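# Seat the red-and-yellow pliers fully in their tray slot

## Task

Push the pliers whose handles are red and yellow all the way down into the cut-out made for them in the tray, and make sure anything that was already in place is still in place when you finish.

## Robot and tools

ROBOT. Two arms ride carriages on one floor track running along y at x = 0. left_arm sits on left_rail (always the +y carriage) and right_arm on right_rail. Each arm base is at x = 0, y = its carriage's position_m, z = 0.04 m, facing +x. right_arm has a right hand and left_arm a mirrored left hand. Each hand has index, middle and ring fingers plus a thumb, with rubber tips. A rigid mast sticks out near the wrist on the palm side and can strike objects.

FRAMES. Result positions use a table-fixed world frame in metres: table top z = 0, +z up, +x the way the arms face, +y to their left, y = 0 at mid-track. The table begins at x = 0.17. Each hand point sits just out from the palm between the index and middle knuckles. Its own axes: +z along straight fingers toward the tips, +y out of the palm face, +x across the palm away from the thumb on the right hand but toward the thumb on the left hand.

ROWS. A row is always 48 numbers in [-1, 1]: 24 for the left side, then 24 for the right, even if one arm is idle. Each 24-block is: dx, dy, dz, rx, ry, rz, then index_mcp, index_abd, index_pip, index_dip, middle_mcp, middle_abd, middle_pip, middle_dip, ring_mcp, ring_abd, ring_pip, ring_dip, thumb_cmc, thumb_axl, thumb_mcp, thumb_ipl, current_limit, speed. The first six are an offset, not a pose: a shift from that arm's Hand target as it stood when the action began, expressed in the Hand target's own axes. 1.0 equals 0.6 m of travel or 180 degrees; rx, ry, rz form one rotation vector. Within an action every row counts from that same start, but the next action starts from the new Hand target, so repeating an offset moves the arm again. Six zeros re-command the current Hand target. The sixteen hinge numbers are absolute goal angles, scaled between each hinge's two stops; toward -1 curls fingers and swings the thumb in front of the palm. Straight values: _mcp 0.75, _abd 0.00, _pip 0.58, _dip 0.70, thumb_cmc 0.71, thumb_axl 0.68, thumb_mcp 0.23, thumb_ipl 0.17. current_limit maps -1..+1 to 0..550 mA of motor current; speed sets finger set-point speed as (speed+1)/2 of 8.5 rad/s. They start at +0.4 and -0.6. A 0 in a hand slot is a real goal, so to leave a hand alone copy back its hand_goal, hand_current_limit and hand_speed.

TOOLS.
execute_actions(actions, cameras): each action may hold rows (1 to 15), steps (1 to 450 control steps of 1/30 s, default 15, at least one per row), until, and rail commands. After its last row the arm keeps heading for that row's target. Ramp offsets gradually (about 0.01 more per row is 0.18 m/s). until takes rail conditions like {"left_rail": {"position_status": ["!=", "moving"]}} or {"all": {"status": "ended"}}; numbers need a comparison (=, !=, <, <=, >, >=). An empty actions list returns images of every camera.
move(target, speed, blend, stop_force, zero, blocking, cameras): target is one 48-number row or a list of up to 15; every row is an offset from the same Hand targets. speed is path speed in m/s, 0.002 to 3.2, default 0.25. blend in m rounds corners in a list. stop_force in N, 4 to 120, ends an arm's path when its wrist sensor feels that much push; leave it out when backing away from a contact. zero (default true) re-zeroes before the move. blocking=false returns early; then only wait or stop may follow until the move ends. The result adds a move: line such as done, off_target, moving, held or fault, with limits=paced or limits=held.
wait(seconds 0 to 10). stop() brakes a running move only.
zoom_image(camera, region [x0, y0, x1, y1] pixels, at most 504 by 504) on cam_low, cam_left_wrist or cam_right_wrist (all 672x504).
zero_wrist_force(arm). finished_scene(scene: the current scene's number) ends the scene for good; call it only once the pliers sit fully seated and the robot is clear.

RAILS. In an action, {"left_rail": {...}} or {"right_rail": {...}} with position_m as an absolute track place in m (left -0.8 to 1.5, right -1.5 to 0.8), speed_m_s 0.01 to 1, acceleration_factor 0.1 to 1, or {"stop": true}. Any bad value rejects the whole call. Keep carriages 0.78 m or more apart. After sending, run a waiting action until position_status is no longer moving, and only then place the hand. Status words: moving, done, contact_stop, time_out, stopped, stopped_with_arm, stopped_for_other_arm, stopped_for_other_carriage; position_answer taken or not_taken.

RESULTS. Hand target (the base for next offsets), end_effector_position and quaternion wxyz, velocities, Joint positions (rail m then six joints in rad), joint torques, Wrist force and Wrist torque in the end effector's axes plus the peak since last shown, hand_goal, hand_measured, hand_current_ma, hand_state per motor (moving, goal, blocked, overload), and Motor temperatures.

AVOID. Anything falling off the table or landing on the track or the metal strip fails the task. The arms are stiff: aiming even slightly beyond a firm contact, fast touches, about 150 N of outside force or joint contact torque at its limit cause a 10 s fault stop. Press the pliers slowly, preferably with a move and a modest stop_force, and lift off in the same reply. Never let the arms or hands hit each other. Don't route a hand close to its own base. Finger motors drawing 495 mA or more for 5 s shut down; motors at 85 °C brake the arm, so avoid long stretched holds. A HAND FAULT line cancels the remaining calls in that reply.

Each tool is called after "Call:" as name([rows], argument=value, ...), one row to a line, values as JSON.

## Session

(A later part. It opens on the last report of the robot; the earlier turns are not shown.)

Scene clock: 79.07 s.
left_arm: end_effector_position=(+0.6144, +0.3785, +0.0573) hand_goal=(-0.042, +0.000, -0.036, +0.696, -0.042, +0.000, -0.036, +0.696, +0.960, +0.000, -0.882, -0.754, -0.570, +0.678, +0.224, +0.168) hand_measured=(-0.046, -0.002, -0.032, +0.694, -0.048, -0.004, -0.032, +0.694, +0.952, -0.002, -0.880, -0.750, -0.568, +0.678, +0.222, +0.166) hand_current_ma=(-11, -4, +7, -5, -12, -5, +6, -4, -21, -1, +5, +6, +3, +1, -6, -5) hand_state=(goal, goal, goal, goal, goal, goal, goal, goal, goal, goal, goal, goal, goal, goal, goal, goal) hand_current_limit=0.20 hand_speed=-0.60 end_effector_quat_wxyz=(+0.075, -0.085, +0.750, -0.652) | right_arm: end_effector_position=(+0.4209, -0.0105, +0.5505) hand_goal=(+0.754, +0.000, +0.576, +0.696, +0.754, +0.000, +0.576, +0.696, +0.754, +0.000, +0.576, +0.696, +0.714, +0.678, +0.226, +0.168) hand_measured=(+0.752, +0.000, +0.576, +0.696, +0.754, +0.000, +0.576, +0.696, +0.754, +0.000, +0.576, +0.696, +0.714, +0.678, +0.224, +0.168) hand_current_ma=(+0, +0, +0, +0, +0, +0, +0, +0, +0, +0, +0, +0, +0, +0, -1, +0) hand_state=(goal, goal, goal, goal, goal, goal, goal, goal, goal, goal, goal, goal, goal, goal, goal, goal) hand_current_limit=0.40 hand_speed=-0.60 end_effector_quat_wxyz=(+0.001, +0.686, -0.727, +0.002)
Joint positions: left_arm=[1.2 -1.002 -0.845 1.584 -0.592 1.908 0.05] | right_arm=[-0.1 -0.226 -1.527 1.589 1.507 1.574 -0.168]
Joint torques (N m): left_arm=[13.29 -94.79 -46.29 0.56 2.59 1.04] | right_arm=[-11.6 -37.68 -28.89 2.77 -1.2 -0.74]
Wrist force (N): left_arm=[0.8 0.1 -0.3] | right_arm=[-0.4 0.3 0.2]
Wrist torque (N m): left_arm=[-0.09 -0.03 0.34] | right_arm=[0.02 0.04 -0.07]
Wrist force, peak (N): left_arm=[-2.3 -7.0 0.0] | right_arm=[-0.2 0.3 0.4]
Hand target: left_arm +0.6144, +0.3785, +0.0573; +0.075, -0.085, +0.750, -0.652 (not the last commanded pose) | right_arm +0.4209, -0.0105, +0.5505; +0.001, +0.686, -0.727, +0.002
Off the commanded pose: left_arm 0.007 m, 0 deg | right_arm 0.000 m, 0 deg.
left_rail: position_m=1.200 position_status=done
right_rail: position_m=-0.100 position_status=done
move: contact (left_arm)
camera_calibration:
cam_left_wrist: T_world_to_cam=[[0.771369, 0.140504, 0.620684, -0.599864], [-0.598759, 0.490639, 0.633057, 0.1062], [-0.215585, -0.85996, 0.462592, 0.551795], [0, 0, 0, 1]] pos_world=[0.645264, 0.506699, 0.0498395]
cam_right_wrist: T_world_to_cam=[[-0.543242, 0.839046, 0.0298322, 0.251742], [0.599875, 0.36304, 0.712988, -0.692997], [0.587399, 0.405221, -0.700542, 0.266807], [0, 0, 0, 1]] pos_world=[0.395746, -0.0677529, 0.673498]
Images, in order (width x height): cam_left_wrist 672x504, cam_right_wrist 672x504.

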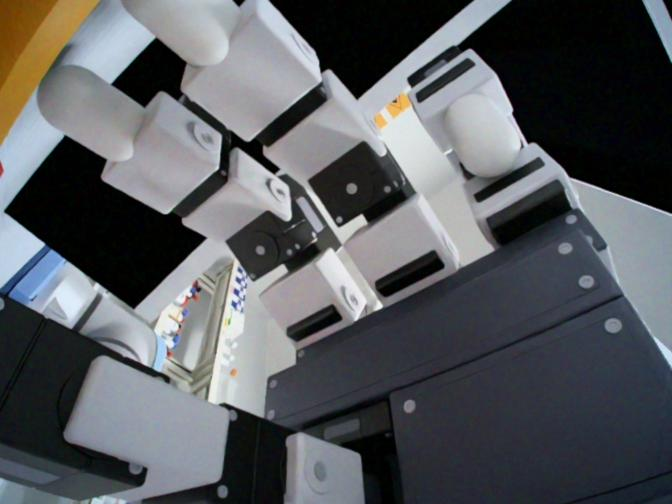

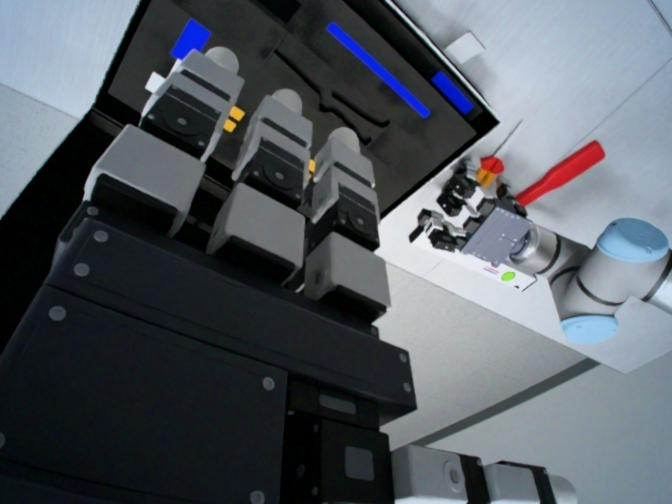

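Call:
move([
  [0,0.00165,0.0002,0,0,0,-0.0411,0,-0.0365,0.6957,-0.0411,0,-0.0365,0.6957,0.959,0,-0.883,-0.754,-0.571,0.677,0.2247,0.1676,0.4,-0.8,0,0,0,0,0,0,0.754,0,0.576,0.696,0.754,0,0.576,0.696,0.754,0,0.576,0.696,0.714,0.678,0.226,0.168,0.4,-0.6],
  [0,0.00165,0.0002,0,0,0,-0.356,0,0.1095,0.6957,-0.356,0,0.1095,0.6957,0.959,0,-0.883,-0.754,-0.571,0.677,0.09,0.059,0.4,-0.8,0,0,0,0,0,0,0.754,0,0.576,0.696,0.754,0,0.576,0.696,0.754,0,0.576,0.696,0.714,0.678,0.226,0.168,0.4,-0.6],
], speed=0.05, cameras=["cam_left_wrist","cam_right_wrist"])

Call:
zoom_image(camera="cam_right_wrist", region=[430, 90, 560, 220])

Call:
zoom_image(camera="cam_left_wrist", region=[0, 0, 300, 260])

Scene clock: 80.87 s.
left_arm: end_effector_position=(+0.6145, +0.3785, +0.0563) hand_goal=(-0.356, +0.000, +0.110, +0.696, -0.356, +0.000, +0.110, +0.696, +0.960, +0.000, -0.882, -0.754, -0.570, +0.678, +0.090, +0.060) hand_measured=(-0.218, -0.002, +0.132, +0.704, -0.184, -0.002, +0.126, +0.702, +0.952, -0.002, -0.880, -0.750, -0.560, +0.678, +0.136, +0.084) hand_current_ma=(+385, -4, +62, +17, +385, -4, +43, +14, -21, -1, +5, +6, +22, +1, +206, +100) hand_state=(blocked, goal, blocked, goal, blocked, goal, goal, goal, goal, goal, goal, goal, goal, goal, blocked, blocked) hand_current_limit=0.40 hand_speed=-0.80 end_effector_quat_wxyz=(+0.075, -0.085, +0.750, -0.652) | right_arm: end_effector_position=(+0.4209, -0.0105, +0.5505) hand_goal=(+0.754, +0.000, +0.576, +0.696, +0.754, +0.000, +0.576, +0.696, +0.754, +0.000, +0.576, +0.696, +0.714, +0.678, +0.226, +0.168) hand_measured=(+0.752, +0.000, +0.576, +0.696, +0.754, +0.000, +0.576, +0.696, +0.754, +0.000, +0.576, +0.696, +0.714, +0.678, +0.224, +0.168) hand_current_ma=(+0, +0, +0, +0, +0, +0, +0, +0, +0, +0, +0, +0, +0, +0, -1, +0) hand_state=(goal, goal, goal, goal, goal, goal, goal, goal, goal, goal, goal, goal, goal, goal, goal, goal) hand_current_limit=0.40 hand_speed=-0.60 end_effector_quat_wxyz=(+0.001, +0.686, -0.727, +0.002)
Joint positions: left_arm=[1.2 -1.002 -0.844 1.584 -0.593 1.908 0.05] | right_arm=[-0.1 -0.226 -1.527 1.589 1.507 1.574 -0.168]
Joint torques (N m): left_arm=[10.05 -71.73 -22.95 -1.59 2.15 1.37] | right_arm=[-9.86 -38.11 -28.46 2.91 -1.14 -0.77]
Wrist force (N): left_arm=[0.2 -4.1 0.9] | right_arm=[0.0 0.1 0.1]
Wrist torque (N m): left_arm=[-0.05 0.11 0.36] | right_arm=[-0.01 -0.01 -0.04]
Wrist force, peak (N): left_arm=[0.8 -4.4 1.2] | right_arm=[0.4 -0.1 0.4]
Hand target: left_arm +0.6144, +0.3785, +0.0563; +0.075, -0.085, +0.750, -0.652 | right_arm +0.4209, -0.0105, +0.5505; +0.001, +0.686, -0.727, +0.002
Off the commanded pose: left_arm 0.000 m, 0 deg | right_arm 0.000 m, 0 deg.
left_rail: position_m=1.200 position_status=done
right_rail: position_m=-0.100 position_status=done
move: done
camera_calibration:
cam_left_wrist: T_world_to_cam=[[0.771369, 0.140504, 0.620684, -0.599258], [-0.598759, 0.490639, 0.633057, 0.106784], [-0.215585, -0.85996, 0.462592, 0.552344], [0, 0, 0, 1]] pos_world=[0.645264, 0.506799, 0.0488395]
cam_right_wrist: T_world_to_cam=[[-0.543242, 0.839046, 0.0298322, 0.251742], [0.599875, 0.36304, 0.712988, -0.692997], [0.587399, 0.405221, -0.700542, 0.266807], [0, 0, 0, 1]] pos_world=[0.395746, -0.0677529, 0.673498]
Images, in order (width x height): cam_left_wrist 672x504, cam_right_wrist 672x504.

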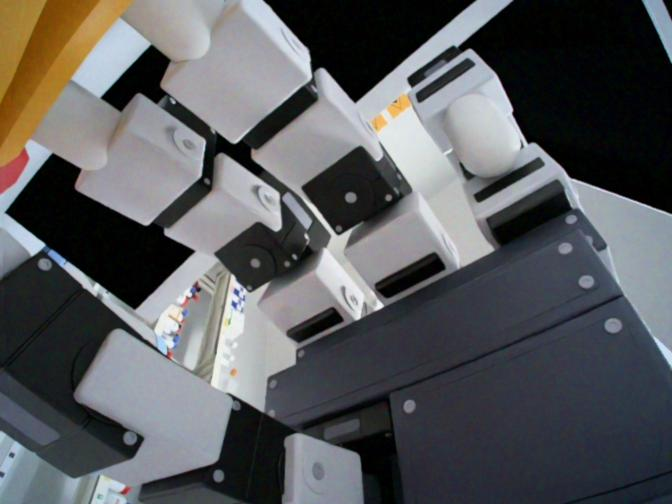

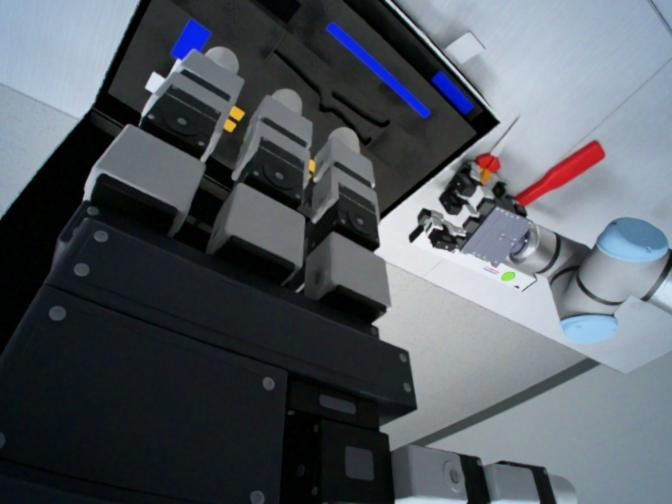

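Scaled by 3.877 from the camera's 672x504 image, which has a finer 960x720 frame.

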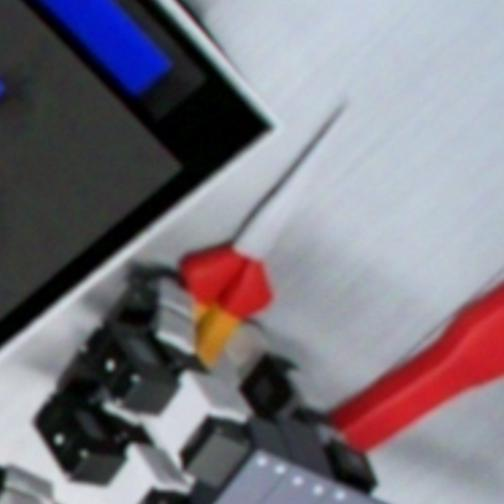

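Scaled by 1.680 from the camera's 672x504 image, which has a finer 960x720 frame.

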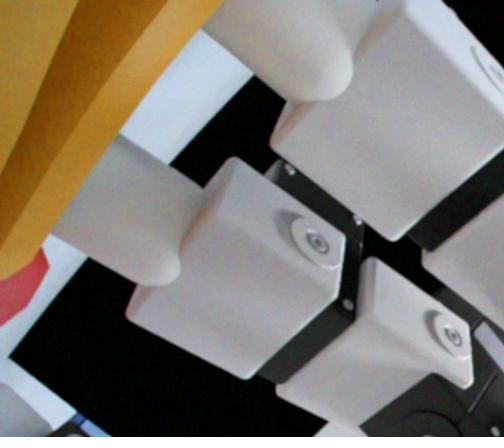

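Call:
move(target=[0,-0.0495,-0.007,0,0,0,-0.356,0,0.1095,0.6957,-0.356,0,0.1095,0.6957,0.959,0,-0.883,-0.754,-0.571,0.677,0.09,0.059,0.4,-0.8,0,0,0,0,0,0,0.754,0,0.576,0.696,0.754,0,0.576,0.696,0.754,0,0.576,0.696,0.714,0.678,0.226,0.168,0.4,-0.6], speed=0.03, cameras=["cam_left_wrist","cam_right_wrist"])

Call:
zoom_image(camera="cam_right_wrist", region=[430, 90, 560, 220])

Call:
zoom_image(camera="cam_left_wrist", region=[0, 0, 300, 260])

Scene clock: 82.53 s.
left_arm: end_effector_position=(+0.6144, +0.3786, +0.0862) hand_goal=(-0.356, +0.000, +0.110, +0.696, -0.356, +0.000, +0.110, +0.696, +0.960, +0.000, -0.882, -0.754, -0.570, +0.678, +0.090, +0.060) hand_measured=(-0.252, -0.010, +0.144, +0.712, -0.258, -0.022, +0.138, +0.708, +0.952, -0.002, -0.880, -0.750, -0.532, +0.682, +0.142, +0.088) hand_current_ma=(+384, -21, +105, +43, +384, -50, +82, +30, -21, -1, +5, +6, +117, +12, +236, +117) hand_state=(blocked, goal, blocked, goal, blocked, blocked, blocked, goal, goal, goal, goal, goal, blocked, goal, blocked, blocked) hand_current_limit=0.40 hand_speed=-0.80 end_effector_quat_wxyz=(+0.075, -0.085, +0.750, -0.652) | right_arm: end_effector_position=(+0.4209, -0.0105, +0.5505) hand_goal=(+0.754, +0.000, +0.576, +0.696, +0.754, +0.000, +0.576, +0.696, +0.754, +0.000, +0.576, +0.696, +0.714, +0.678, +0.226, +0.168) hand_measured=(+0.752, +0.000, +0.576, +0.696, +0.754, +0.000, +0.576, +0.696, +0.754, +0.000, +0.576, +0.696, +0.714, +0.678, +0.224, +0.168) hand_current_ma=(+0, +0, +0, +0, +0, +0, +0, +0, +0, +0, +0, +0, +0, +0, -1, +0) hand_state=(goal, goal, goal, goal, goal, goal, goal, goal, goal, goal, goal, goal, goal, goal, goal, goal) hand_current_limit=0.40 hand_speed=-0.60 end_effector_quat_wxyz=(+0.001, +0.686, -0.727, +0.002)
Joint positions: left_arm=[1.2 -1.002 -0.876 1.577 -0.553 1.908 0.05] | right_arm=[-0.1 -0.226 -1.527 1.589 1.507 1.574 -0.168]
Joint torques (N m): left_arm=[1.09 -94.77 -48.46 0.34 -0.92 -0.12] | right_arm=[-9.41 -36.82 -28.14 2.39 -1.37 -0.69]
Wrist force (N): left_arm=[0.6 1.9 -0.2] | right_arm=[0.0 0.0 0.4]
Wrist torque (N m): left_arm=[0.07 0.03 0.27] | right_arm=[-0.04 -0.01 -0.04]
Wrist force, peak (N): left_arm=[0.4 -4.6 0.9] | right_arm=[0.2 -0.3 0.4]
Hand target: left_arm +0.6144, +0.3786, +0.0863; +0.075, -0.085, +0.750, -0.652 | right_arm +0.4209, -0.0105, +0.5505; +0.001, +0.686, -0.727, +0.002
Off the commanded pose: left_arm 0.000 m, 0 deg | right_arm 0.000 m, 0 deg.
left_rail: position_m=1.200 position_status=done
right_rail: position_m=-0.100 position_status=done
move: done
camera_calibration:
cam_left_wrist: T_world_to_cam=[[0.771356, 0.14045, 0.620713, -0.617844], [-0.598773, 0.490585, 0.633086, 0.0878268], [-0.215595, -0.86, 0.462513, 0.538499], [0, 0, 0, 1]] pos_world=[0.645264, 0.506799, 0.0788393]
cam_right_wrist: T_world_to_cam=[[-0.543242, 0.839046, 0.0298322, 0.251742], [0.599875, 0.36304, 0.712988, -0.692997], [0.587399, 0.405221, -0.700542, 0.266807], [0, 0, 0, 1]] pos_world=[0.395746, -0.0677529, 0.673498]
Images, in order (width x height): cam_left_wrist 672x504, cam_right_wrist 672x504.

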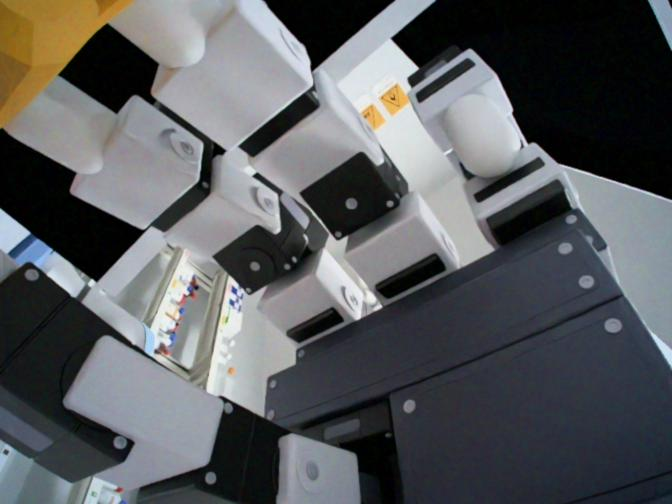

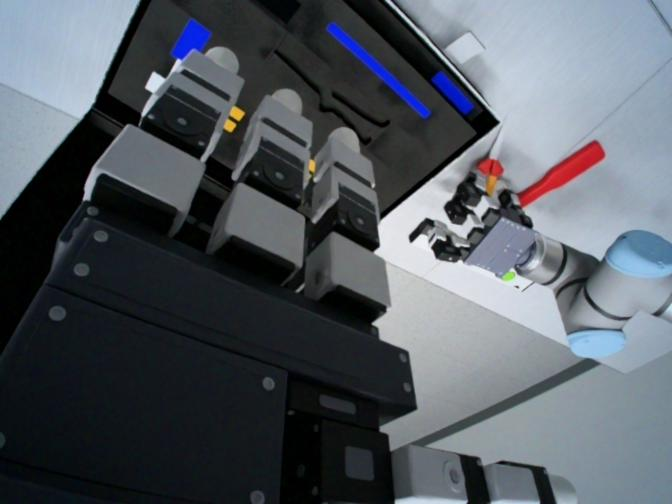

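Scaled by 3.877 from the camera's 672x504 image, which has a finer 960x720 frame.

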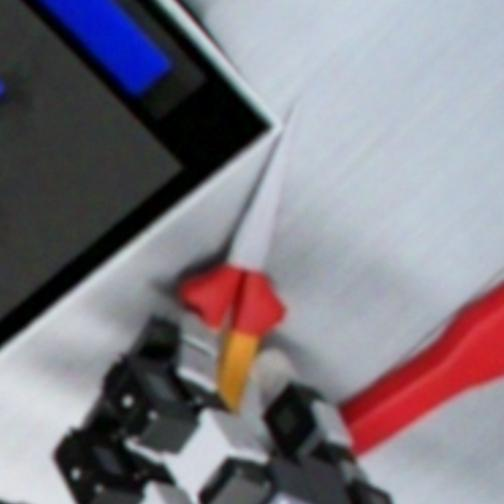

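Scaled by 1.680 from the camera's 672x504 image, which has a finer 960x720 frame.

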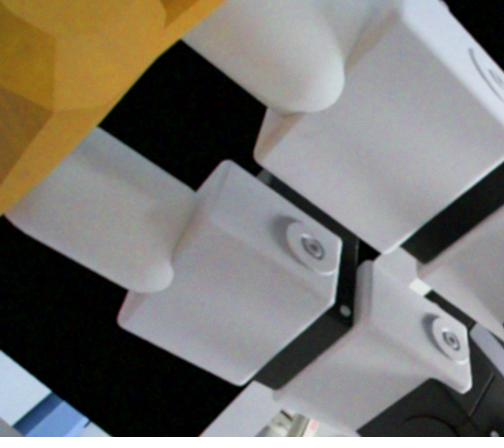

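Call:
move(target=[0,-0.099,-0.014,0,0,0,-0.356,0,0.1095,0.6957,-0.356,0,0.1095,0.6957,0.959,0,-0.883,-0.754,-0.571,0.677,0.09,0.059,0.4,-0.8,0,0,0,0,0,0,0.754,0,0.576,0.696,0.754,0,0.576,0.696,0.754,0,0.576,0.696,0.714,0.678,0.226,0.168,0.4,-0.6], speed=0.04, cameras=["cam_left_wrist","cam_right_wrist"])

Call:
zoom_image(camera="cam_right_wrist", region=[430, 90, 560, 220])

Call:
zoom_image(camera="cam_left_wrist", region=[0, 0, 300, 260])

Scene clock: 84.73 s.
left_arm: end_effector_position=(+0.6143, +0.3787, +0.1462) hand_goal=(-0.356, +0.000, +0.110, +0.696, -0.356, +0.000, +0.110, +0.696, +0.960, +0.000, -0.882, -0.754, -0.570, +0.678, +0.090, +0.060) hand_measured=(-0.354, -0.002, +0.116, +0.700, -0.354, -0.004, +0.114, +0.698, +0.952, -0.002, -0.880, -0.750, -0.568, +0.680, +0.092, +0.062) hand_current_ma=(+4, -4, +10, +6, +5, -5, +10, +5, -21, -1, +5, +6, +4, +4, +7, +6) hand_state=(goal, goal, goal, goal, goal, goal, goal, goal, goal, goal, goal, goal, goal, goal, goal, goal) hand_current_limit=0.40 hand_speed=-0.80 end_effector_quat_wxyz=(+0.075, -0.085, +0.750, -0.652) | right_arm: end_effector_position=(+0.4209, -0.0105, +0.5505) hand_goal=(+0.754, +0.000, +0.576, +0.696, +0.754, +0.000, +0.576, +0.696, +0.754, +0.000, +0.576, +0.696, +0.714, +0.678, +0.226, +0.168) hand_measured=(+0.752, +0.000, +0.576, +0.696, +0.754, +0.000, +0.576, +0.696, +0.754, +0.000, +0.576, +0.696, +0.714, +0.678, +0.224, +0.168) hand_current_ma=(+0, +0, +0, +0, +0, +0, +0, +0, +0, +0, +0, +0, +0, +0, -1, +0) hand_state=(goal, goal, goal, goal, goal, goal, goal, goal, goal, goal, goal, goal, goal, goal, goal, goal) hand_current_limit=0.40 hand_speed=-0.60 end_effector_quat_wxyz=(+0.001, +0.686, -0.727, +0.002)
Joint positions: left_arm=[1.2 -1.002 -0.936 1.554 -0.471 1.908 0.05] | right_arm=[-0.1 -0.226 -1.527 1.589 1.507 1.574 -0.168]
Joint torques (N m): left_arm=[-7.43 -91.41 -50.06 0.62 -1.57 -1.26] | right_arm=[-11.88 -38.34 -27.33 2.43 -0.56 -1.38]
Wrist force (N): left_arm=[0.3 0.3 -0.6] | right_arm=[0.1 -0.1 0.0]
Wrist torque (N m): left_arm=[-0.01 0.01 0.30] | right_arm=[-0.02 -0.03 -0.03]
Wrist force, peak (N): left_arm=[1.0 2.2 -0.4] | right_arm=[0.1 0.1 0.6]
Hand target: left_arm +0.6143, +0.3787, +0.1462; +0.075, -0.085, +0.750, -0.652 | right_arm +0.4209, -0.0105, +0.5505; +0.001, +0.686, -0.727, +0.002
Off the commanded pose: left_arm 0.000 m, 0 deg | right_arm 0.000 m, 0 deg.
left_rail: position_m=1.200 position_status=done
right_rail: position_m=-0.100 position_status=done
move: done
camera_calibration:
cam_left_wrist: T_world_to_cam=[[0.771369, 0.140504, 0.620684, -0.654994], [-0.598759, 0.490639, 0.633057, 0.0497633], [-0.215585, -0.85996, 0.462592, 0.510821], [0, 0, 0, 1]] pos_world=[0.645164, 0.506899, 0.13874]
cam_right_wrist: T_world_to_cam=[[-0.543242, 0.839046, 0.0298322, 0.251742], [0.599875, 0.36304, 0.712988, -0.692997], [0.587399, 0.405221, -0.700542, 0.266807], [0, 0, 0, 1]] pos_world=[0.395746, -0.0677529, 0.673498]
Images, in order (width x height): cam_left_wrist 672x504, cam_right_wrist 672x504.

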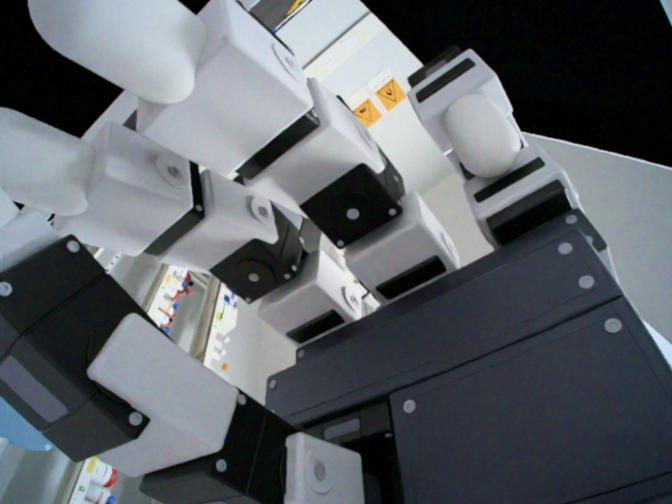

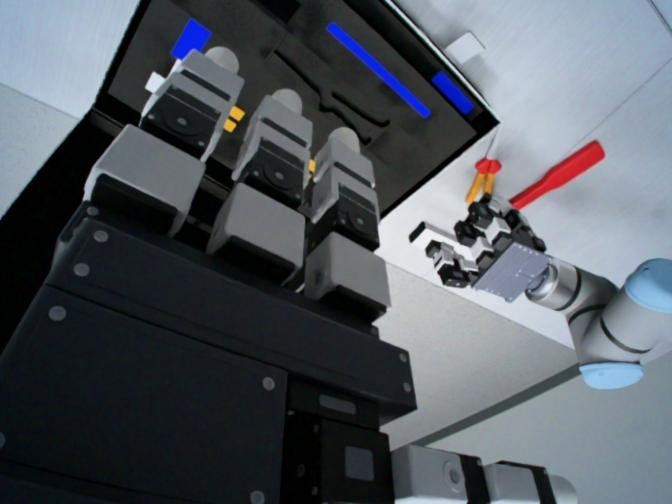

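Scaled by 3.877 from the camera's 672x504 image, which has a finer 960x720 frame.

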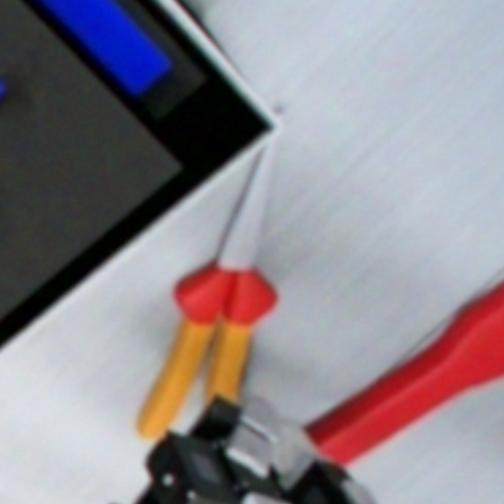

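Scaled by 1.680 from the camera's 672x504 image, which has a finer 960x720 frame.

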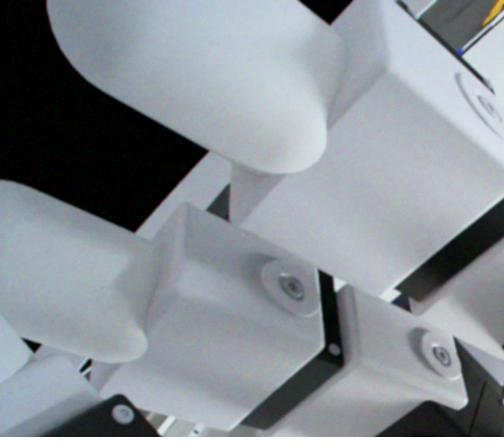

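Call:
move([
  [0,-0.2475,-0.0348,0,0,0,-0.356,0,0.1095,0.6957,-0.356,0,0.1095,0.6957,0.959,0,-0.883,-0.754,-0.571,0.677,0.09,0.059,0.4,-0.6,0,0,0,0,0,0,0.754,0,0.576,0.696,0.754,0,0.576,0.696,0.754,0,0.576,0.696,0.714,0.678,0.226,0.168,0.4,-0.6],
  [0.0943,-0.2342,-0.1763,-0.0703,-0.6189,-0.712,0.754,0,0.576,0.696,0.754,0,0.576,0.696,0.754,0,0.576,0.696,0.714,0.678,0.226,0.168,0.4,-0.4,0,0,0,0,0,0,0.754,0,0.576,0.696,0.754,0,0.576,0.696,0.754,0,0.576,0.696,0.714,0.678,0.226,0.168,0.4,-0.6],
], speed=0.3, cameras=["cam_left_wrist","cam_right_wrist"])

Call:
zoom_image(camera="cam_right_wrist", region=[430, 90, 560, 220])

Call:
zoom_image(camera="cam_right_wrist", region=[370, 50, 670, 275])

Scene clock: 96.27 s.
left_arm: end_effector_position=(+0.5398, +0.4490, +0.3000) hand_goal=(+0.754, +0.000, +0.576, +0.696, +0.754, +0.000, +0.576, +0.696, +0.754, +0.000, +0.576, +0.696, +0.714, +0.678, +0.226, +0.168) hand_measured=(+0.750, -0.002, +0.574, +0.698, +0.750, -0.004, +0.574, +0.698, +0.756, -0.002, +0.572, +0.694, +0.712, +0.680, +0.216, +0.164) hand_current_ma=(-8, -4, -3, +5, -9, -5, -2, +4, +2, -1, -6, -5, -4, +3, -30, -11) hand_state=(goal, goal, goal, goal, goal, goal, goal, goal, goal, goal, goal, goal, goal, goal, goal, goal) hand_current_limit=0.40 hand_speed=-0.40 end_effector_quat_wxyz=(+0.000, +1.000, +0.001, +0.000) | right_arm: end_effector_position=(+0.4209, -0.0105, +0.5505) hand_goal=(+0.754, +0.000, +0.576, +0.696, +0.754, +0.000, +0.576, +0.696, +0.754, +0.000, +0.576, +0.696, +0.714, +0.678, +0.226, +0.168) hand_measured=(+0.752, +0.000, +0.576, +0.696, +0.754, +0.000, +0.576, +0.696, +0.754, +0.000, +0.576, +0.696, +0.714, +0.678, +0.224, +0.168) hand_current_ma=(+0, +0, +0, +0, +0, +0, +0, +0, +0, +0, +0, +0, +0, +0, -1, +0) hand_state=(goal, goal, goal, goal, goal, goal, goal, goal, goal, goal, goal, goal, goal, goal, goal, goal) hand_current_limit=0.40 hand_speed=-0.60 end_effector_quat_wxyz=(+0.001, +0.686, -0.727, +0.002)
Joint positions: left_arm=[1.2 -1.119 -0.877 1.134 1.313 1.571 -2.692] | right_arm=[-0.1 -0.226 -1.527 1.589 1.507 1.574 -0.168]
Joint torques (N m): left_arm=[12.11 -75.29 -50.37 5.09 2.89 -1.6] | right_arm=[-7.85 -41.33 -27.1 3.59 -0.93 -0.94]
Wrist force (N): left_arm=[0.2 -0.3 -0.5] | right_arm=[0.1 -0.1 0.1]
Wrist torque (N m): left_arm=[-0.04 0.03 0.25] | right_arm=[-0.02 -0.02 -0.04]
Wrist force, peak (N): left_arm=[0.4 2.5 -0.3] | right_arm=[0.3 0.2 0.6]
Hand target: left_arm +0.5397, +0.4490, +0.3000; +0.000, +1.000, +0.001, +0.000 | right_arm +0.4209, -0.0105, +0.5505; +0.001, +0.686, -0.727, +0.002
Off the commanded pose: left_arm 0.000 m, 0 deg | right_arm 0.000 m, 0 deg.
left_rail: position_m=1.200 position_status=done
right_rail: position_m=-0.100 position_status=done
move: done
camera_calibration:
cam_left_wrist: T_world_to_cam=[[-0.785379, 0.61718, 0.0476296, 0.0952799], [0.469913, 0.544351, 0.694884, -0.746293], [0.402941, 0.568129, -0.717543, -0.136963], [0, 0, 0, 1]] pos_world=[0.480712, 0.425254, 0.415772]
cam_right_wrist: T_world_to_cam=[[-0.543242, 0.839046, 0.0298322, 0.251742], [0.599875, 0.36304, 0.712988, -0.692997], [0.587399, 0.405221, -0.700542, 0.266807], [0, 0, 0, 1]] pos_world=[0.395746, -0.0677529, 0.673498]
Images, in order (width x height): cam_left_wrist 672x504, cam_right_wrist 672x504.

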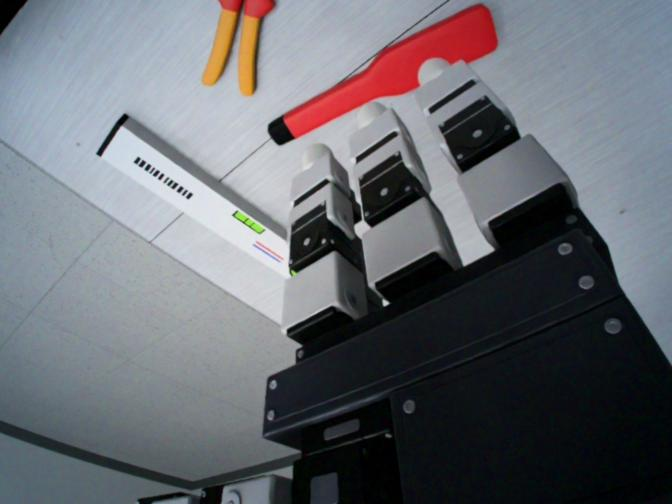

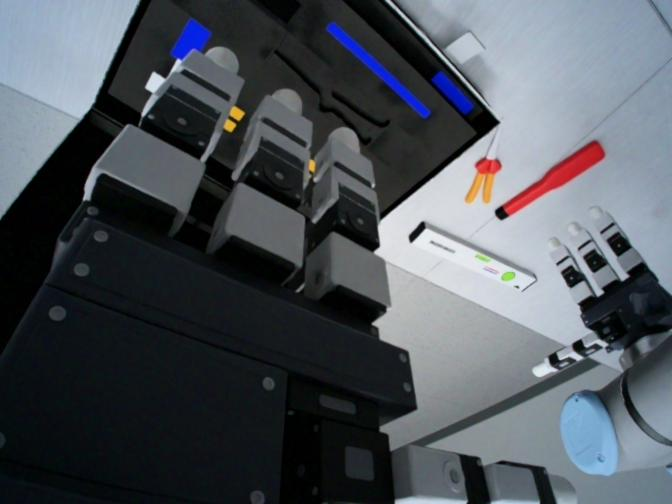

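Scaled by 3.877 from the camera's 672x504 image, which has a finer 960x720 frame.

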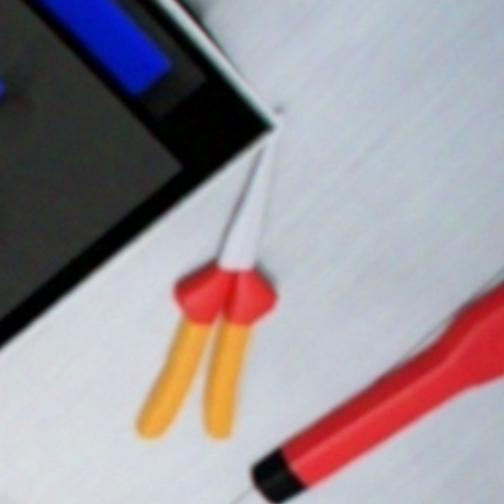

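Scaled by 1.680 from the camera's 672x504 image, which has a finer 960x720 frame.

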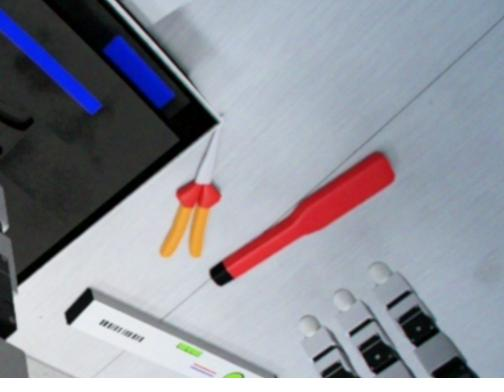

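Call:
move([
  [0,0,0.2867,0,0,0,0.754,0,0.576,0.696,0.754,0,0.576,0.696,0.754,0,0.576,0.696,0.714,0.678,0.226,0.168,0.4,-0.6,0,0,0,0,0,0,0.754,0,0.576,0.696,0.754,0,0.576,0.696,0.754,0,0.576,0.696,0.714,0.678,0.226,0.168,0.4,-0.6],
], speed=0.15, stop_force=15, cameras=["cam_left_wrist","cam_right_wrist"])

Call:
zoom_image(camera="cam_right_wrist", region=[370, 50, 670, 275])

Scene clock: 99.10 s.
left_arm: end_effector_position=(+0.5399, +0.4488, +0.1280) hand_goal=(+0.754, +0.000, +0.576, +0.696, +0.754, +0.000, +0.576, +0.696, +0.754, +0.000, +0.576, +0.696, +0.714, +0.678, +0.226, +0.168) hand_measured=(+0.750, -0.002, +0.574, +0.698, +0.750, -0.004, +0.574, +0.698, +0.756, -0.002, +0.572, +0.694, +0.712, +0.680, +0.216, +0.164) hand_current_ma=(-8, -4, -3, +5, -9, -5, -2, +4, +2, -1, -6, -5, -4, +3, -28, -10) hand_state=(goal, goal, goal, goal, goal, goal, goal, goal, goal, goal, goal, goal, goal, goal, goal, goal) hand_current_limit=0.40 hand_speed=-0.60 end_effector_quat_wxyz=(+0.000, +1.000, +0.001, +0.000) | right_arm: end_effector_position=(+0.4209, -0.0105, +0.5505) hand_goal=(+0.754, +0.000, +0.576, +0.696, +0.754, +0.000, +0.576, +0.696, +0.754, +0.000, +0.576, +0.696, +0.714, +0.678, +0.226, +0.168) hand_measured=(+0.752, +0.000, +0.576, +0.696, +0.754, +0.000, +0.576, +0.696, +0.754, +0.000, +0.576, +0.696, +0.714, +0.678, +0.224, +0.168) hand_current_ma=(+0, +0, +0, +0, +0, +0, +0, +0, +0, +0, +0, +0, +0, +0, -1, +0) hand_state=(goal, goal, goal, goal, goal, goal, goal, goal, goal, goal, goal, goal, goal, goal, goal, goal) hand_current_limit=0.40 hand_speed=-0.60 end_effector_quat_wxyz=(+0.001, +0.686, -0.727, +0.002)
Joint positions: left_arm=[1.2 -1.119 -0.766 1.26 1.076 1.571 -2.692] | right_arm=[-0.1 -0.226 -1.527 1.589 1.507 1.574 -0.168]
Joint torques (N m): left_arm=[12.27 -77.26 -23.92 1.34 -1.01 1.68] | right_arm=[-12.69 -40.3 -28.19 2.99 -0.44 -0.34]
Wrist force (N): left_arm=[0.1 -0.2 -0.6] | right_arm=[0.2 0.2 0.1]
Wrist torque (N m): left_arm=[0.00 0.02 0.22] | right_arm=[0.02 -0.04 -0.02]
Wrist force, peak (N): left_arm=[0.1 -0.3 -2.0] | right_arm=[0.3 0.3 0.5]
Hand target: left_arm +0.5399, +0.4488, +0.1280; +0.000, +1.000, +0.001, +0.000 | right_arm +0.4209, -0.0105, +0.5505; +0.001, +0.686, -0.727, +0.002
Off the commanded pose: left_arm 0.000 m, 0 deg | right_arm 0.000 m, 0 deg.
left_rail: position_m=1.200 position_status=done
right_rail: position_m=-0.100 position_status=done
move: done
camera_calibration:
cam_left_wrist: T_world_to_cam=[[-0.785379, 0.61718, 0.0476296, 0.103679], [0.469913, 0.544351, 0.694884, -0.626642], [0.402941, 0.568129, -0.717543, -0.260379], [0, 0, 0, 1]] pos_world=[0.480812, 0.425054, 0.243672]
cam_right_wrist: T_world_to_cam=[[-0.543242, 0.839046, 0.0298322, 0.251742], [0.599875, 0.36304, 0.712988, -0.692997], [0.587399, 0.405221, -0.700542, 0.266807], [0, 0, 0, 1]] pos_world=[0.395746, -0.0677529, 0.673498]
Images, in order (width x height): cam_left_wrist 672x504, cam_right_wrist 672x504.

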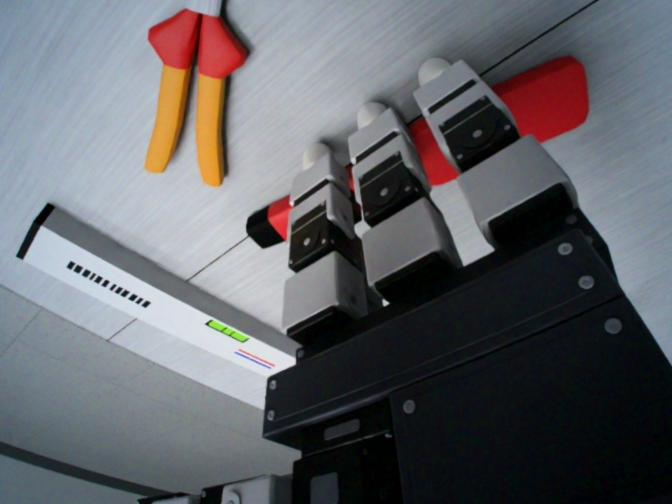

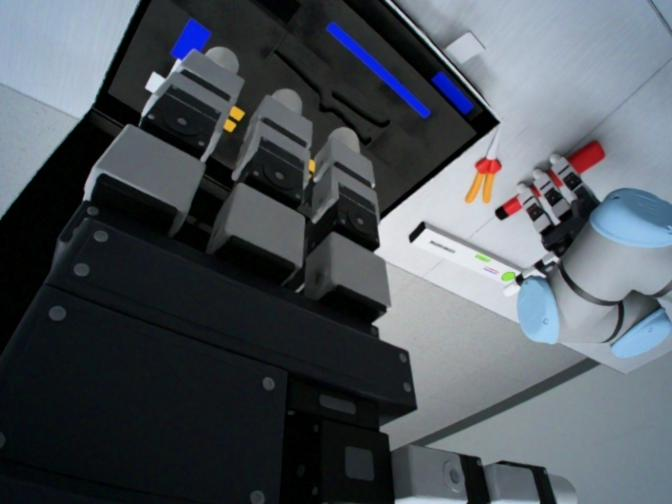

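Scaled by 1.680 from the camera's 672x504 image, which has a finer 960x720 frame.

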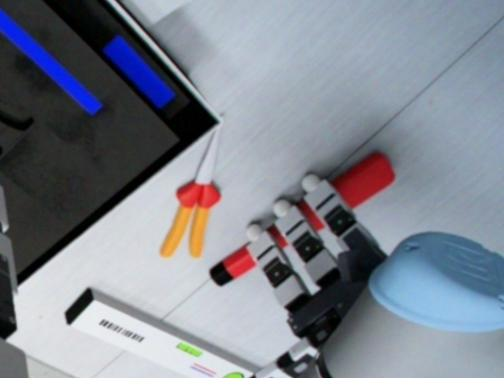

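Call:
move([
  [0,-0.1667,0,0,0,0,0.754,0,0.576,0.696,0.754,0,0.576,0.696,0.754,0,0.576,0.696,0.714,0.678,0.226,0.168,0.4,-0.6,0,0,0,0,0,0,0.754,0,0.576,0.696,0.754,0,0.576,0.696,0.754,0,0.576,0.696,0.714,0.678,0.226,0.168,0.4,-0.6],
  [0,-0.140,0,0,0,0,0.754,0,0.576,0.696,0.754,0,0.576,0.696,0.754,0,0.576,0.696,0.714,0.678,0.226,0.168,0.4,-0.6,0,0,0,0,0,0,0.754,0,0.576,0.696,0.754,0,0.576,0.696,0.754,0,0.576,0.696,0.714,0.678,0.226,0.168,0.4,-0.6],
  [0,-0.140,-0.28,0,0,0,0.754,0,0.576,0.696,0.754,0,0.576,0.696,0.754,0,0.576,0.696,0.714,0.678,0.226,0.168,0.4,-0.6,0,0,0,0,0,0,0.754,0,0.576,0.696,0.754,0,0.576,0.696,0.754,0,0.576,0.696,0.714,0.678,0.226,0.168,0.4,-0.6],
], speed=[0.06,0.1,0.25], cameras=["cam_left_wrist","cam_right_wrist"])

Call:
zoom_image(camera="cam_right_wrist", region=[370, 50, 670, 275])

Scene clock: 103.07 s.
left_arm: end_effector_position=(+0.5395, +0.5330, +0.2958) hand_goal=(+0.754, +0.000, +0.576, +0.696, +0.754, +0.000, +0.576, +0.696, +0.754, +0.000, +0.576, +0.696, +0.714, +0.678, +0.226, +0.168) hand_measured=(+0.750, +0.000, +0.572, +0.696, +0.750, -0.004, +0.574, +0.698, +0.750, -0.002, +0.572, +0.694, +0.712, +0.680, +0.218, +0.164) hand_current_ma=(-9, -1, -6, +1, -8, -5, -2, +4, -9, -1, -5, -5, -3, +3, -27, -10) hand_state=(goal, goal, goal, goal, goal, goal, goal, goal, goal, goal, goal, goal, goal, goal, goal, goal) hand_current_limit=0.40 hand_speed=-0.60 end_effector_quat_wxyz=(+0.000, +1.000, +0.001, +0.000) | right_arm: end_effector_position=(+0.4209, -0.0105, +0.5505) hand_goal=(+0.754, +0.000, +0.576, +0.696, +0.754, +0.000, +0.576, +0.696, +0.754, +0.000, +0.576, +0.696, +0.714, +0.678, +0.226, +0.168) hand_measured=(+0.752, +0.000, +0.576, +0.696, +0.754, +0.000, +0.576, +0.696, +0.754, +0.000, +0.576, +0.696, +0.714, +0.678, +0.224, +0.168) hand_current_ma=(+0, +0, +0, +0, +0, +0, +0, +0, +0, +0, +0, +0, +0, +0, -1, +0) hand_state=(goal, goal, goal, goal, goal, goal, goal, goal, goal, goal, goal, goal, goal, goal, goal, goal) hand_current_limit=0.40 hand_speed=-0.60 end_effector_quat_wxyz=(+0.001, +0.686, -0.727, +0.002)
Joint positions: left_arm=[1.2 -1.071 -0.985 1.322 1.233 1.571 -2.644] | right_arm=[-0.1 -0.226 -1.527 1.589 1.507 1.574 -0.168]
Joint torques (N m): left_arm=[-10.41 -89.56 -50.49 6.03 -1.26 -1.32] | right_arm=[-10.28 -40.87 -28.05 3.08 -0.56 -0.91]
Wrist force (N): left_arm=[0.4 -0.2 -0.6] | right_arm=[0.2 0.2 0.4]
Wrist torque (N m): left_arm=[0.02 -0.01 0.23] | right_arm=[-0.02 -0.04 -0.02]
Wrist force, peak (N): left_arm=[0.5 0.0 -2.5] | right_arm=[0.3 -0.1 0.5]
Hand target: left_arm +0.5395, +0.5330, +0.2959; +0.000, +1.000, +0.001, +0.000 | right_arm +0.4209, -0.0105, +0.5505; +0.001, +0.686, -0.727, +0.002
Off the commanded pose: left_arm 0.000 m, 0 deg | right_arm 0.000 m, 0 deg.
left_rail: position_m=1.200 position_status=done
right_rail: position_m=-0.100 position_status=done
move: done
camera_calibration:
cam_left_wrist: T_world_to_cam=[[-0.785379, 0.61718, 0.0476296, 0.0434845], [0.469913, 0.544351, 0.694884, -0.788937], [0.402941, 0.568129, -0.717543, -0.187691], [0, 0, 0, 1]] pos_world=[0.480512, 0.509254, 0.411472]
cam_right_wrist: T_world_to_cam=[[-0.543242, 0.839046, 0.0298322, 0.251742], [0.599875, 0.36304, 0.712988, -0.692997], [0.587399, 0.405221, -0.700542, 0.266807], [0, 0, 0, 1]] pos_world=[0.395746, -0.0677529, 0.673498]
Images, in order (width x height): cam_left_wrist 672x504, cam_right_wrist 672x504.

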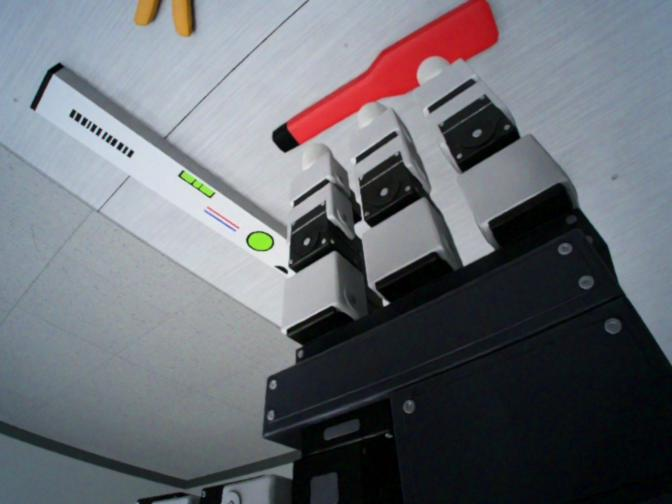

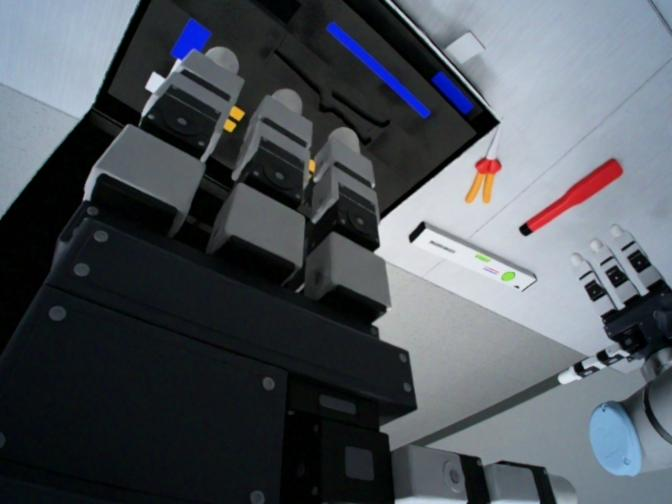

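Scaled by 1.680 from the camera's 672x504 image, which has a finer 960x720 frame.

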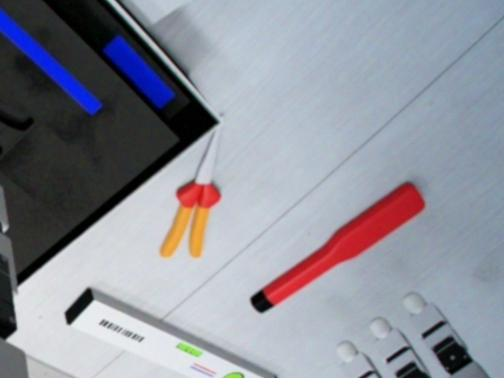

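Call:
move(target=[0.1553,0.238,0.1598,0.1622,0.5565,0.6403,-0.0411,0,-0.0365,0.6957,-0.0411,0,-0.0365,0.6957,0.959,0,-0.883,-0.754,-0.66,0.677,0.2247,0.1676,0.4,-0.4,0,0,0,0,0,0,0.754,0,0.576,0.696,0.754,0,0.576,0.696,0.754,0,0.576,0.696,0.714,0.678,0.226,0.168,0.4,-0.6], speed=0.3, cameras=["cam_left_wrist","cam_right_wrist"])

Call:
zoom_image(camera="cam_right_wrist", region=[430, 90, 590, 250])

Scene clock: 109.43 s.
left_arm: end_effector_position=(+0.6331, +0.3903, +0.2002) hand_goal=(-0.042, +0.000, -0.036, +0.696, -0.042, +0.000, -0.036, +0.696, +0.960, +0.000, -0.882, -0.754, -0.660, +0.678, +0.224, +0.168) hand_measured=(-0.042, +0.000, -0.032, +0.696, -0.042, -0.004, -0.032, +0.698, +0.954, -0.002, -0.880, -0.752, -0.662, +0.680, +0.222, +0.166) hand_current_ma=(-1, -1, +8, +1, -1, -5, +7, +4, -14, -1, +5, +5, -3, +3, -7, -5) hand_state=(goal, goal, goal, goal, goal, goal, goal, goal, goal, goal, goal, goal, goal, goal, goal, goal) hand_current_limit=0.40 hand_speed=-0.40 end_effector_quat_wxyz=(+0.184, -0.213, +0.724, -0.630) | right_arm: end_effector_position=(+0.4209, -0.0105, +0.5505) hand_goal=(+0.754, +0.000, +0.576, +0.696, +0.754, +0.000, +0.576, +0.696, +0.754, +0.000, +0.576, +0.696, +0.714, +0.678, +0.226, +0.168) hand_measured=(+0.752, +0.000, +0.576, +0.696, +0.754, +0.000, +0.576, +0.696, +0.754, +0.000, +0.576, +0.696, +0.714, +0.678, +0.224, +0.168) hand_current_ma=(+0, +0, +0, +0, +0, +0, +0, +0, +0, +0, +0, +0, +0, +0, -1, +0) hand_state=(goal, goal, goal, goal, goal, goal, goal, goal, goal, goal, goal, goal, goal, goal, goal, goal) hand_current_limit=0.40 hand_speed=-0.60 end_effector_quat_wxyz=(+0.001, +0.686, -0.727, +0.002)
Joint positions: left_arm=[1.2 -1.071 -1.029 1.599 -0.43 1.499 -0.012] | right_arm=[-0.1 -0.226 -1.527 1.589 1.507 1.574 -0.168]
Joint torques (N m): left_arm=[12.89 -64.24 -51.72 -3.72 2.75 2.38] | right_arm=[-9.62 -43.98 -28.68 3.45 -0.24 -0.03]
Wrist force (N): left_arm=[0.8 0.0 -0.8] | right_arm=[0.2 0.1 -0.1]
Wrist torque (N m): left_arm=[-0.04 -0.05 0.10] | right_arm=[0.02 -0.03 -0.02]
Wrist force, peak (N): left_arm=[0.4 0.3 -1.2] | right_arm=[0.6 0.1 0.0]
Hand target: left_arm +0.6331, +0.3903, +0.2002; +0.184, -0.213, +0.724, -0.630 | right_arm +0.4209, -0.0105, +0.5505; +0.001, +0.686, -0.727, +0.002
Off the commanded pose: left_arm 0.000 m, 0 deg | right_arm 0.000 m, 0 deg.
left_rail: position_m=1.200 position_status=done
right_rail: position_m=-0.100 position_status=done
move: done
camera_calibration:
cam_left_wrist: T_world_to_cam=[[0.68048, 0.392812, 0.618584, -0.745268], [-0.727458, 0.260706, 0.634695, 0.192012], [0.0880472, -0.88189, 0.46316, 0.316077], [0, 0, 0, 1]] pos_world=[0.618991, 0.521437, 0.192748]
cam_right_wrist: T_world_to_cam=[[-0.543242, 0.839046, 0.0298322, 0.251742], [0.599875, 0.36304, 0.712988, -0.692997], [0.587399, 0.405221, -0.700542, 0.266807], [0, 0, 0, 1]] pos_world=[0.395746, -0.0677529, 0.673498]
Images, in order (width x height): cam_left_wrist 672x504, cam_right_wrist 672x504.

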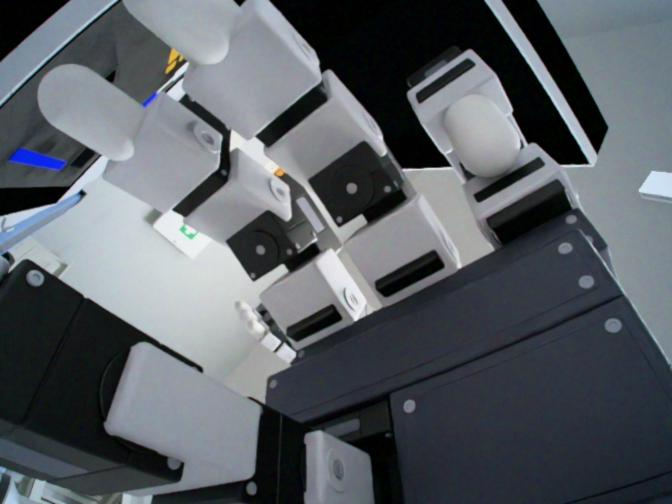

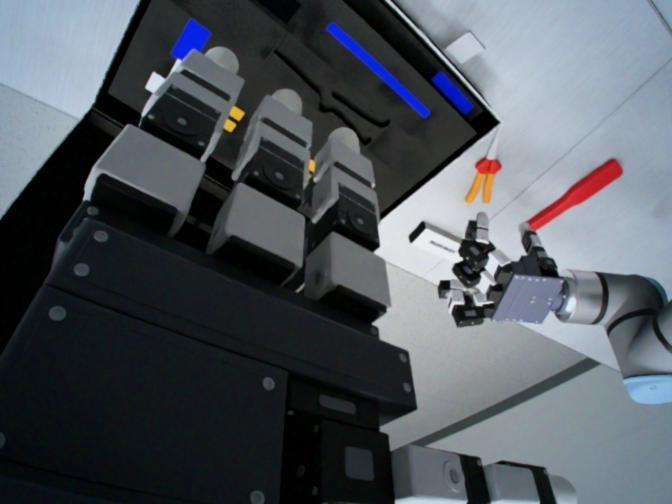

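Scaled by 3.150 from the camera's 672x504 image, which has a finer 960x720 frame.

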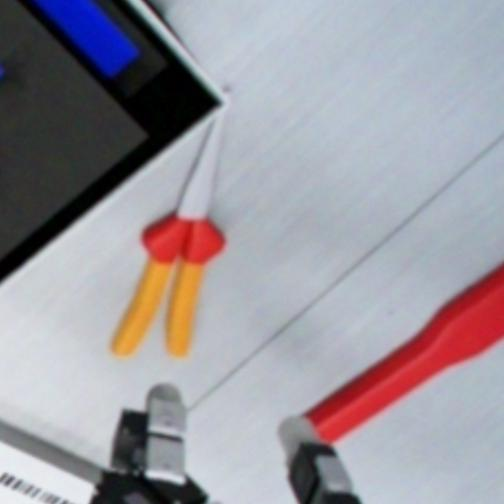

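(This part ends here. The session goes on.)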